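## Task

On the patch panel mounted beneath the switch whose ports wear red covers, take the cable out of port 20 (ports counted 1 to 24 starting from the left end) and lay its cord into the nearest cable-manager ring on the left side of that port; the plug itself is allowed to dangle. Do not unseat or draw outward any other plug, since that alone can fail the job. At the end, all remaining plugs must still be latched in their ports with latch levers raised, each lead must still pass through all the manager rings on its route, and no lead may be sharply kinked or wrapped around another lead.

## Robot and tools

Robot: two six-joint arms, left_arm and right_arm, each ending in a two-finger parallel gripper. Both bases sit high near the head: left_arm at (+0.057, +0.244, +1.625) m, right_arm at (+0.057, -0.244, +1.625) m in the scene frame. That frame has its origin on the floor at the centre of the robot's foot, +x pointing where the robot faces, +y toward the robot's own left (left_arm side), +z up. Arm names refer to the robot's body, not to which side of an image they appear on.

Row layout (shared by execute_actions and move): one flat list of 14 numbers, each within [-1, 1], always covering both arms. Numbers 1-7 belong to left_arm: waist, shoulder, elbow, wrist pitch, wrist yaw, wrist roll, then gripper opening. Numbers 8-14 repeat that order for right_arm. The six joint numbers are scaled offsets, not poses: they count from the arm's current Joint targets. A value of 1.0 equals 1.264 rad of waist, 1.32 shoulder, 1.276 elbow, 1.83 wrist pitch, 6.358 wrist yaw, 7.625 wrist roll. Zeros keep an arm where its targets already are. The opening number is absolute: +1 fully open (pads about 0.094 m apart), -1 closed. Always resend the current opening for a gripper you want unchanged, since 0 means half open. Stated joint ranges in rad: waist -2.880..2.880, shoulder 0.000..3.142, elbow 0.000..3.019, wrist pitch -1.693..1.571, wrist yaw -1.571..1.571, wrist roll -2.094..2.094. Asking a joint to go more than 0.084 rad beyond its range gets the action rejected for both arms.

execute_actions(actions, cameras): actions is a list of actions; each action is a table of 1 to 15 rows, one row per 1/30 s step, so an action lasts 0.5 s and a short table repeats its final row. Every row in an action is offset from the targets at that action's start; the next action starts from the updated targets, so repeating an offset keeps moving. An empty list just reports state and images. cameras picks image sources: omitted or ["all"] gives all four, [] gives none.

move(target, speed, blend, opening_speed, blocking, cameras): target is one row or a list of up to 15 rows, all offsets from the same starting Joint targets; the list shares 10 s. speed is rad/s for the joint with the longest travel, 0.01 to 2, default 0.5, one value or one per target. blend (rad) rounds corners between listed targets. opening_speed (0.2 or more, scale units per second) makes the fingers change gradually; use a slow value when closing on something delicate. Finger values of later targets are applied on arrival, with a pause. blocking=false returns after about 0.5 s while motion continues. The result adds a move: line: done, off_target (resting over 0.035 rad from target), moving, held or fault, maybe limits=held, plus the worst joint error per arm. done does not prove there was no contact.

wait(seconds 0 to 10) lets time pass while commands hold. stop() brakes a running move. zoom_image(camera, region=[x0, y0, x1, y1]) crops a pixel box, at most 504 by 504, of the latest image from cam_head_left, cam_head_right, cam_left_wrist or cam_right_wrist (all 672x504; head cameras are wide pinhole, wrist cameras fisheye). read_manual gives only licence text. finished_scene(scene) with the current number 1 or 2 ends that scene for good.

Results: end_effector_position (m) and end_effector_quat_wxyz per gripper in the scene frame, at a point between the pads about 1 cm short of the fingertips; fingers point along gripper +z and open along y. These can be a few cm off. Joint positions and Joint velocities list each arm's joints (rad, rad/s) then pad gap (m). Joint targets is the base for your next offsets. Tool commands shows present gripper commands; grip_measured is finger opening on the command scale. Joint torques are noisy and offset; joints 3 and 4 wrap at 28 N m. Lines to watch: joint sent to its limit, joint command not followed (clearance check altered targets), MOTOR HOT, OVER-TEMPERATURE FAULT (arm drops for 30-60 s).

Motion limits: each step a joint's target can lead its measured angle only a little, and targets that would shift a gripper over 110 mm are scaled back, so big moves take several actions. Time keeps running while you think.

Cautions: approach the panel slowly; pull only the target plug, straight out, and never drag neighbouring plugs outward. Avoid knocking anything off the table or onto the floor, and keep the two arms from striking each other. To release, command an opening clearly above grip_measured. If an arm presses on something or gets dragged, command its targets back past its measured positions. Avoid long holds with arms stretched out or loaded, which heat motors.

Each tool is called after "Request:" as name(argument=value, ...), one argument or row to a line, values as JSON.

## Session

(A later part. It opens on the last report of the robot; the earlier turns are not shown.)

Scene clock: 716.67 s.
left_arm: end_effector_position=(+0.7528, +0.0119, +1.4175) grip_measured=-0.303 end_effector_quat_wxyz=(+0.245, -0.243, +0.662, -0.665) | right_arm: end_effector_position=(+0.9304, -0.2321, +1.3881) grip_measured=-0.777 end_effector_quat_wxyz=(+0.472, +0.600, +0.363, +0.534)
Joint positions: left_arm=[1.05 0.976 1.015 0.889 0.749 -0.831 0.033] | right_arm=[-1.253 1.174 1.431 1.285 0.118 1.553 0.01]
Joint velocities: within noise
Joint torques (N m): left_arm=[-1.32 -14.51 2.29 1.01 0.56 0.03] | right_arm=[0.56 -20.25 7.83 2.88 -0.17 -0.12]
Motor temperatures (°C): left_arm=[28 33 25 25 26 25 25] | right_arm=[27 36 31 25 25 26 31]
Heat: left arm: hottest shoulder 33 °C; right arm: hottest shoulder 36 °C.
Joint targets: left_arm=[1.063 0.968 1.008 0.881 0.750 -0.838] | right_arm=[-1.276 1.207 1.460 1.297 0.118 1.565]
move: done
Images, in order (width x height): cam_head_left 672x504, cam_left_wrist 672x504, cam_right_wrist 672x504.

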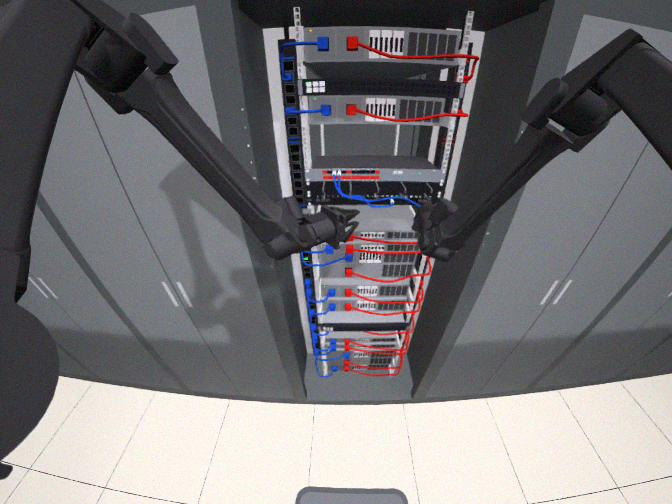

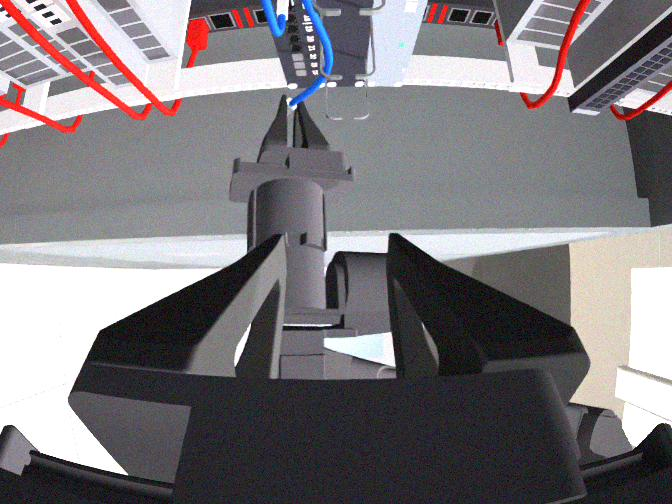

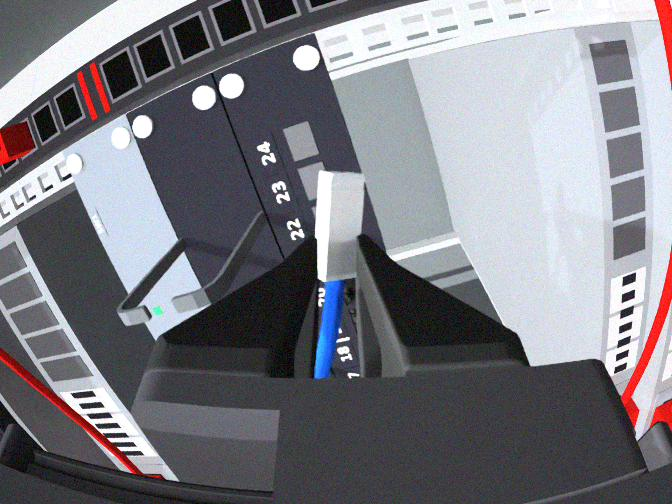

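Request:
move(
  target=[0,0,0,0,0,0,-0.3,0,0,0,0,0,0,-0.4],
  opening_speed=0.2,
  cameras=["cam_left_wrist","cam_right_wrist","cam_head_left"],
)

Request:
zoom_image(
  camera="cam_left_wrist",
  region=[230, 0, 410, 140],
)

Request:
zoom_image(
  camera="cam_head_left",
  region=[310, 155, 460, 235],
)

Scene clock: 724.83 s.
left_arm: end_effector_position=(+0.7528, +0.0119, +1.4175) grip_measured=-0.303 end_effector_quat_wxyz=(+0.245, -0.243, +0.662, -0.665) | right_arm: end_effector_position=(+0.9294, -0.2320, +1.3844) grip_measured=-0.403 end_effector_quat_wxyz=(+0.471, +0.600, +0.365, +0.533)
Joint positions: left_arm=[1.05 0.976 1.015 0.889 0.749 -0.831 0.033] | right_arm=[-1.256 1.179 1.432 1.286 0.117 1.554 0.028]
Joint velocities: within noise
Joint torques (N m): left_arm=[-1.61 -14.62 2.26 1.1 0.51 0.01] | right_arm=[0.97 -20.84 7.71 2.78 -0.17 -0.15]
Motor temperatures (°C): left_arm=[28 33 25 25 26 25 25] | right_arm=[27 36 31 25 25 26 31]
Heat: left arm: hottest shoulder 33 °C; right arm: hottest shoulder 36 °C.
Joint targets: left_arm=[1.063 0.968 1.008 0.881 0.750 -0.838] | right_arm=[-1.276 1.207 1.460 1.297 0.118 1.565]
move: done
Images, in order (width x height): cam_head_left 672x504, cam_left_wrist 672x504, cam_right_wrist 672x504.

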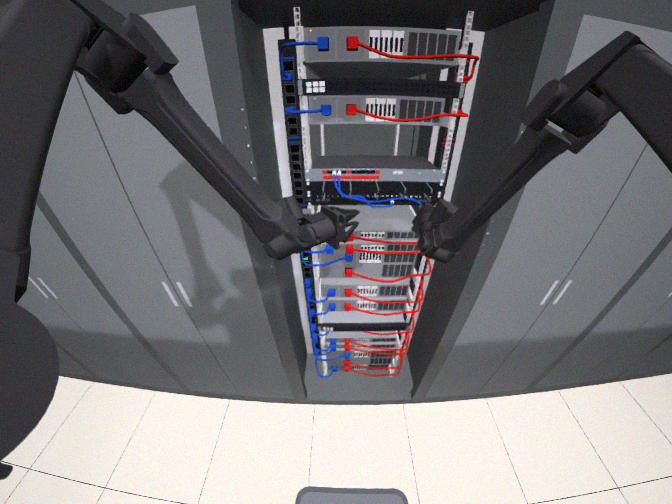

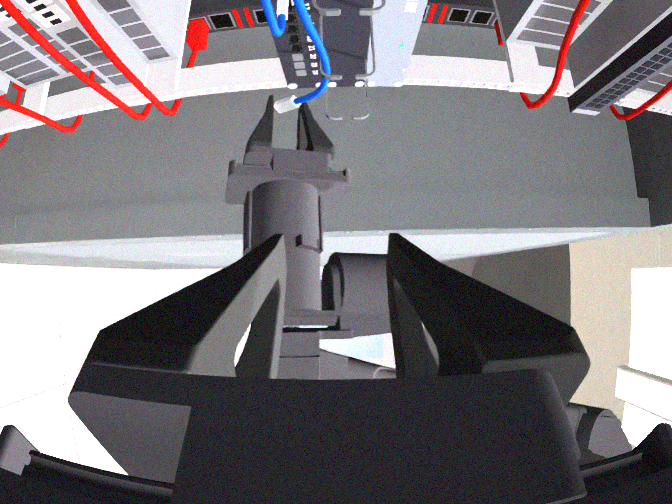

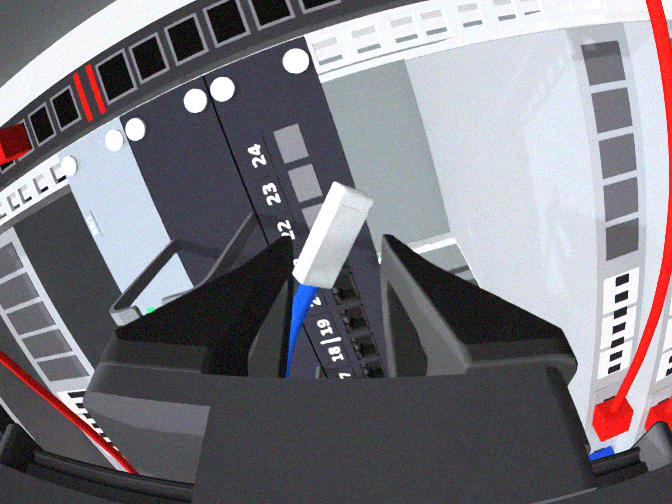

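Scaled by 2.800 from the camera's 672x504 image, which has a finer 960x720 frame.

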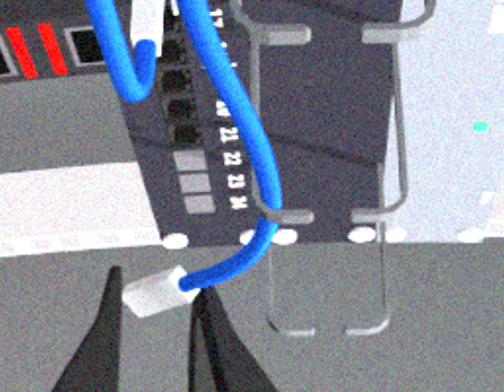

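Scaled by 3.360 from the camera's 672x504 image, which has a finer 960x720 frame.

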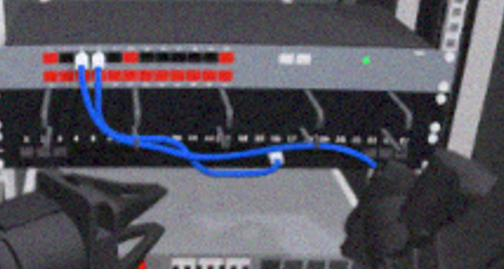

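Request:
move(
  target=[0,0,0,0,0,0,-0.3,0,0,0,0,0,0,0.1],
  opening_speed=0.2,
  cameras=["cam_left_wrist","cam_right_wrist","cam_head_left"],
)

Request:
zoom_image(
  camera="cam_left_wrist",
  region=[230, 0, 410, 140],
)

Request:
zoom_image(
  camera="cam_right_wrist",
  region=[220, 50, 520, 390],
)

Scene clock: 731.50 s.
left_arm: end_effector_position=(+0.7528, +0.0119, +1.4175) grip_measured=-0.303 end_effector_quat_wxyz=(+0.245, -0.243, +0.662, -0.665) | right_arm: end_effector_position=(+0.9292, -0.2317, +1.3836) grip_measured=+0.097 end_effector_quat_wxyz=(+0.471, +0.601, +0.365, +0.533)
Joint positions: left_arm=[1.05 0.976 1.015 0.889 0.749 -0.831 0.033] | right_arm=[-1.256 1.18 1.432 1.286 0.117 1.554 0.052]
Joint velocities: within noise
Joint torques (N m): left_arm=[-1.38 -14.15 2.3 0.99 0.53 0.02] | right_arm=[1.03 -21.01 7.71 2.89 -0.16 -0.15]
Motor temperatures (°C): left_arm=[28 33 25 25 26 25 25] | right_arm=[27 36 31 25 25 26 30]
Heat: left arm: hottest shoulder 33 °C; right arm: hottest shoulder 36 °C.
Joint targets: left_arm=[1.063 0.968 1.008 0.881 0.750 -0.838] | right_arm=[-1.276 1.207 1.460 1.297 0.118 1.565]
move: done
Images, in order (width x height): cam_head_left 672x504, cam_left_wrist 672x504, cam_right_wrist 672x504.

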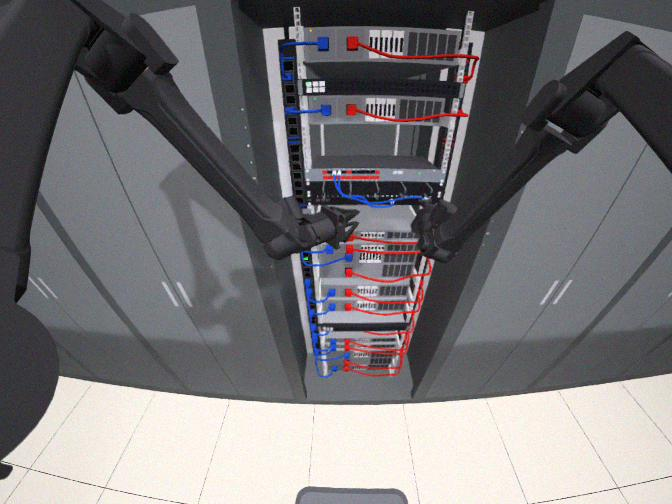

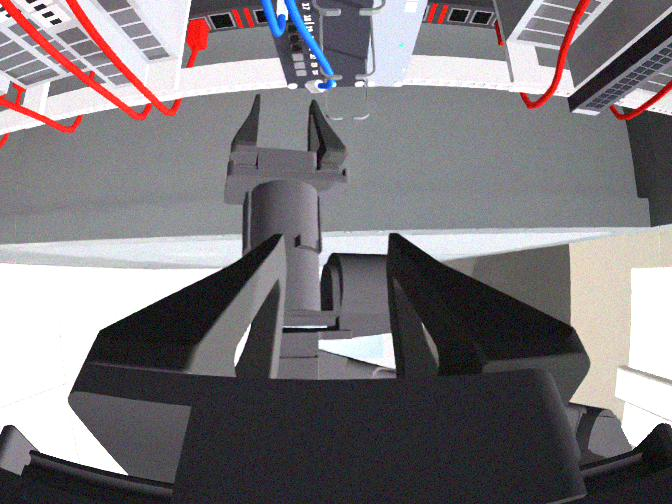

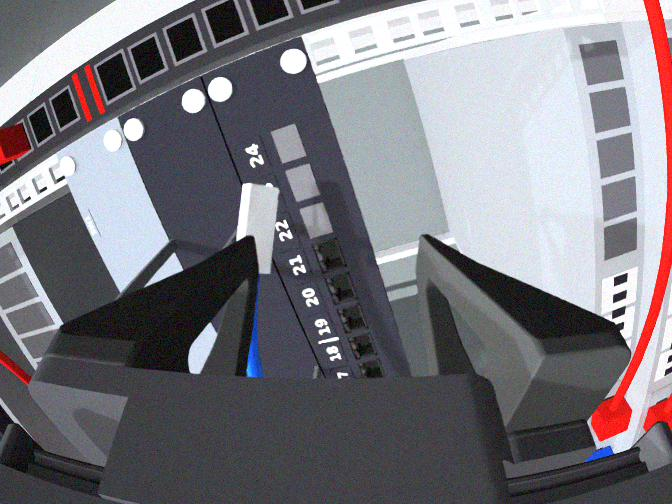

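Scaled by 2.800 from the camera's 672x504 image, which has a finer 960x720 frame.

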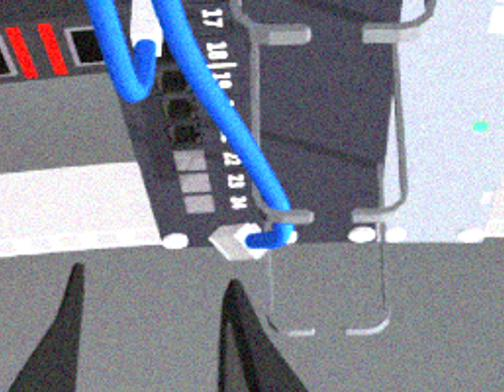

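Scaled by 1.482 from the camera's 672x504 image, which has a finer 960x720 frame.

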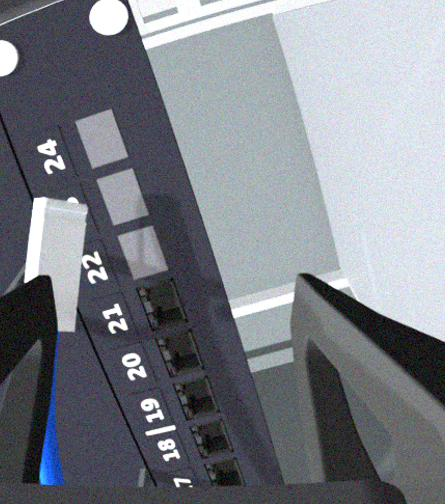

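Request:
zoom_image(
  camera="cam_left_wrist",
  region=[300, 60, 360, 110],
)

Request:
zoom_image(
  camera="cam_head_left",
  region=[370, 170, 460, 230],
)

Request:
zoom_image(
  camera="cam_head_right",
  region=[340, 170, 430, 230],
)

Scaled by 8.400 from the camera's 672x504 image, which has a finer 960x720 frame.

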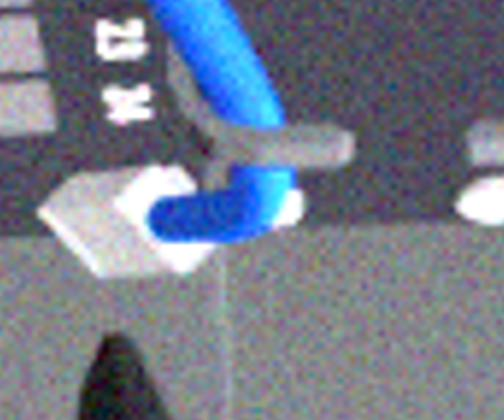

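Scaled by 5.600 from the camera's 672x504 image, which has a finer 960x720 frame.

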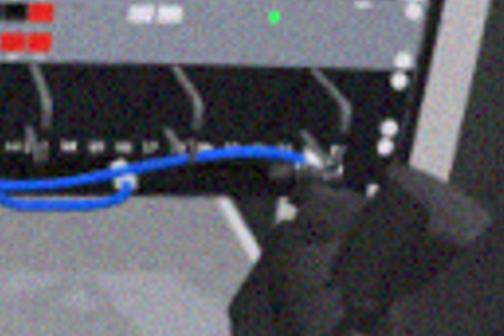

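This scene's latest camera images include none from cam_head_right. They are from: cam_head_left, cam_left_wrist, cam_right_wrist. cam_head_right's image comes with the result of a call that names it in "cameras".

Request:
move(
  target=[
    [0,0,0,0,0,0,-0.3,-0.0159,0.036,0.029,0.0056,0,0.002,0.1],
    [0,0,0,0,0,0,-0.3,-0.0159,0.016,0.0,0.0056,0,0.002,0.1],
    [0,0,0,0,0,0,-0.3,0.053,-0.0394,-0.286,0.149,0,0,0.1],
  ],
  speed=[0.1,0.1,0.2],
)

Request:
zoom_image(
  camera="cam_left_wrist",
  region=[230, 0, 410, 140],
)

Request:
zoom_image(
  camera="cam_right_wrist",
  region=[220, 50, 520, 390],
)

Scene clock: 757.37 s.
left_arm: end_effector_position=(+0.7528, +0.0119, +1.4175) grip_measured=-0.303 end_effector_quat_wxyz=(+0.245, -0.243, +0.662, -0.665) | right_arm: end_effector_position=(+0.8084, -0.2060, +1.3536) grip_measured=+0.098 end_effector_quat_wxyz=(+0.444, +0.620, +0.373, +0.529)
Joint positions: left_arm=[1.05 0.976 1.015 0.889 0.749 -0.831 0.033] | right_arm=[-1.229 1.176 1.103 1.552 0.117 1.565 0.052]
Joint velocities: within noise
Joint torques (N m): left_arm=[-1.03 -14.8 2.28 1.02 0.52 -0.01] | right_arm=[4.89 -21.07 1.1 3 -0.17 -0.24]
Motor temperatures (°C): left_arm=[28 33 25 25 26 25 25] | right_arm=[27 38 31 25 25 26 30]
Heat: left arm: hottest shoulder 33 °C; right arm: hottest shoulder 38 °C.
Joint targets: left_arm=[1.063 0.968 1.008 0.881 0.750 -0.838] | right_arm=[-1.209 1.155 1.095 1.570 0.118 1.565]
move: done

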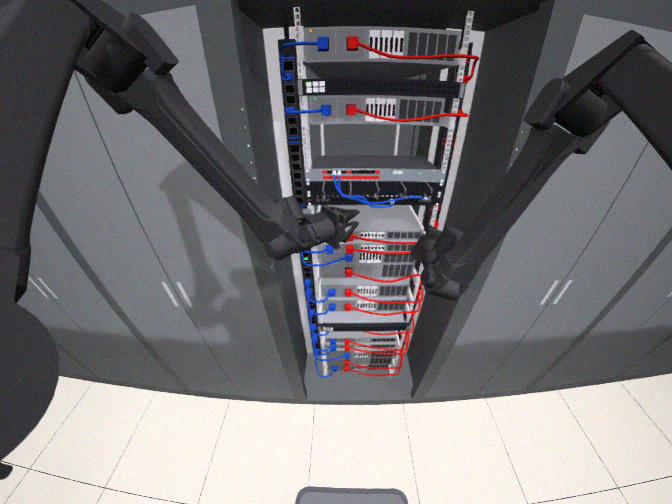

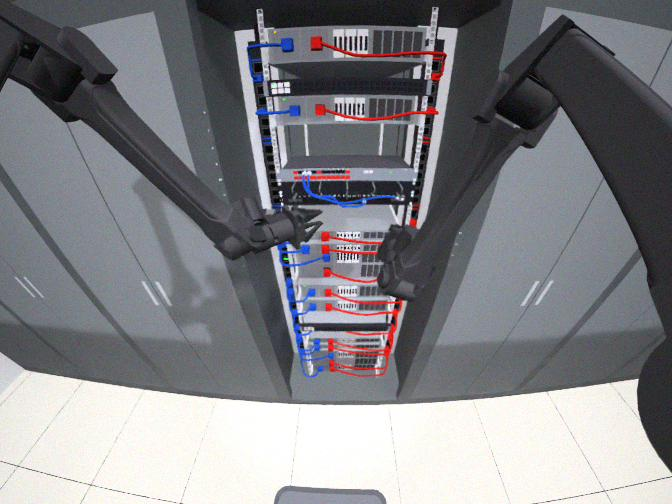

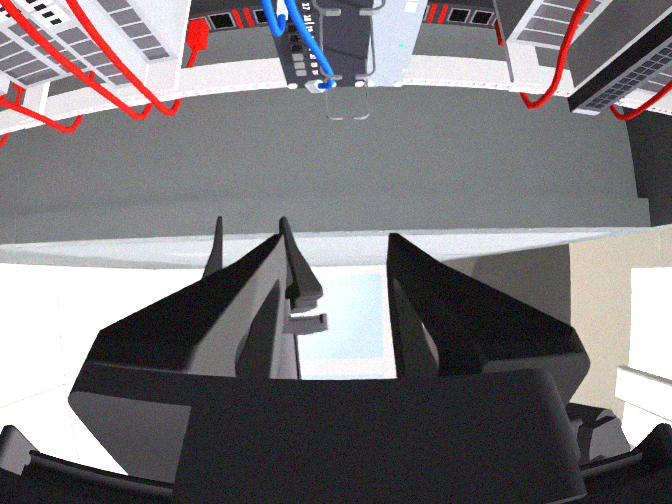

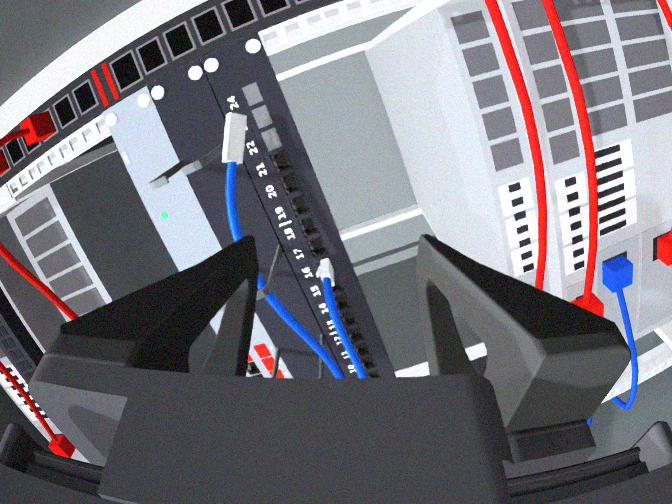

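Scaled by 2.800 from the camera's 672x504 image, which has a finer 960x720 frame.

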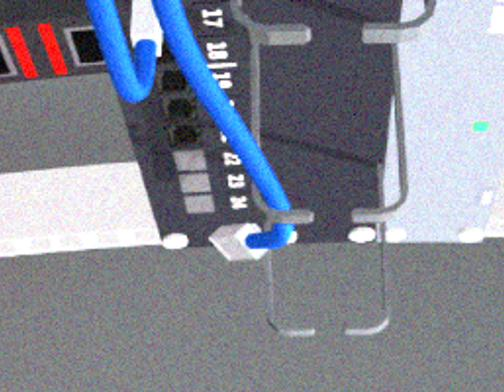

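Scaled by 1.482 from the camera's 672x504 image, which has a finer 960x720 frame.

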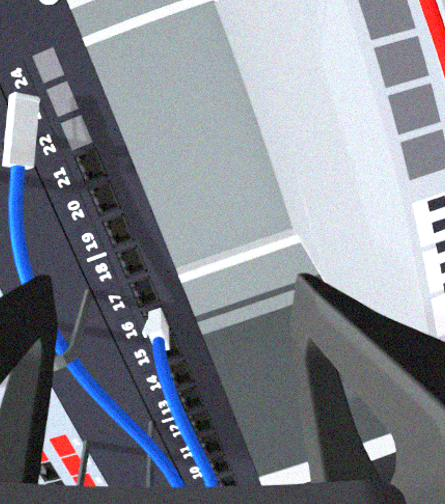

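Request:
zoom_image(
  camera="cam_right_wrist",
  region=[210, 200, 350, 380],
)

Request:
zoom_image(
  camera="cam_head_right",
  region=[280, 160, 430, 230],
)

Request:
zoom_image(
  camera="cam_left_wrist",
  region=[300, 60, 360, 110],
)

Scaled by 2.800 from the camera's 672x504 image, which has a finer 960x720 frame.

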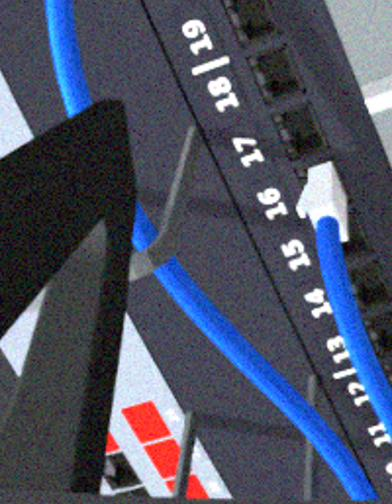

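Scaled by 3.360 from the camera's 672x504 image, which has a finer 960x720 frame.

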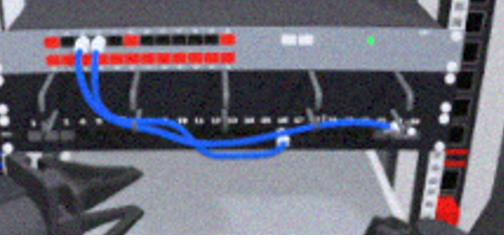

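Scaled by 8.400 from the camera's 672x504 image, which has a finer 960x720 frame.

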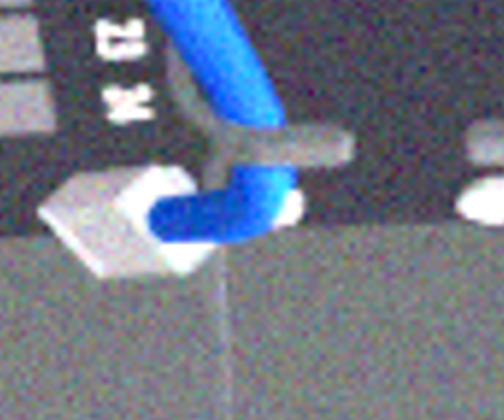

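Request:
finished_scene(
  scene=2,
)

The scene is finished: the task was done.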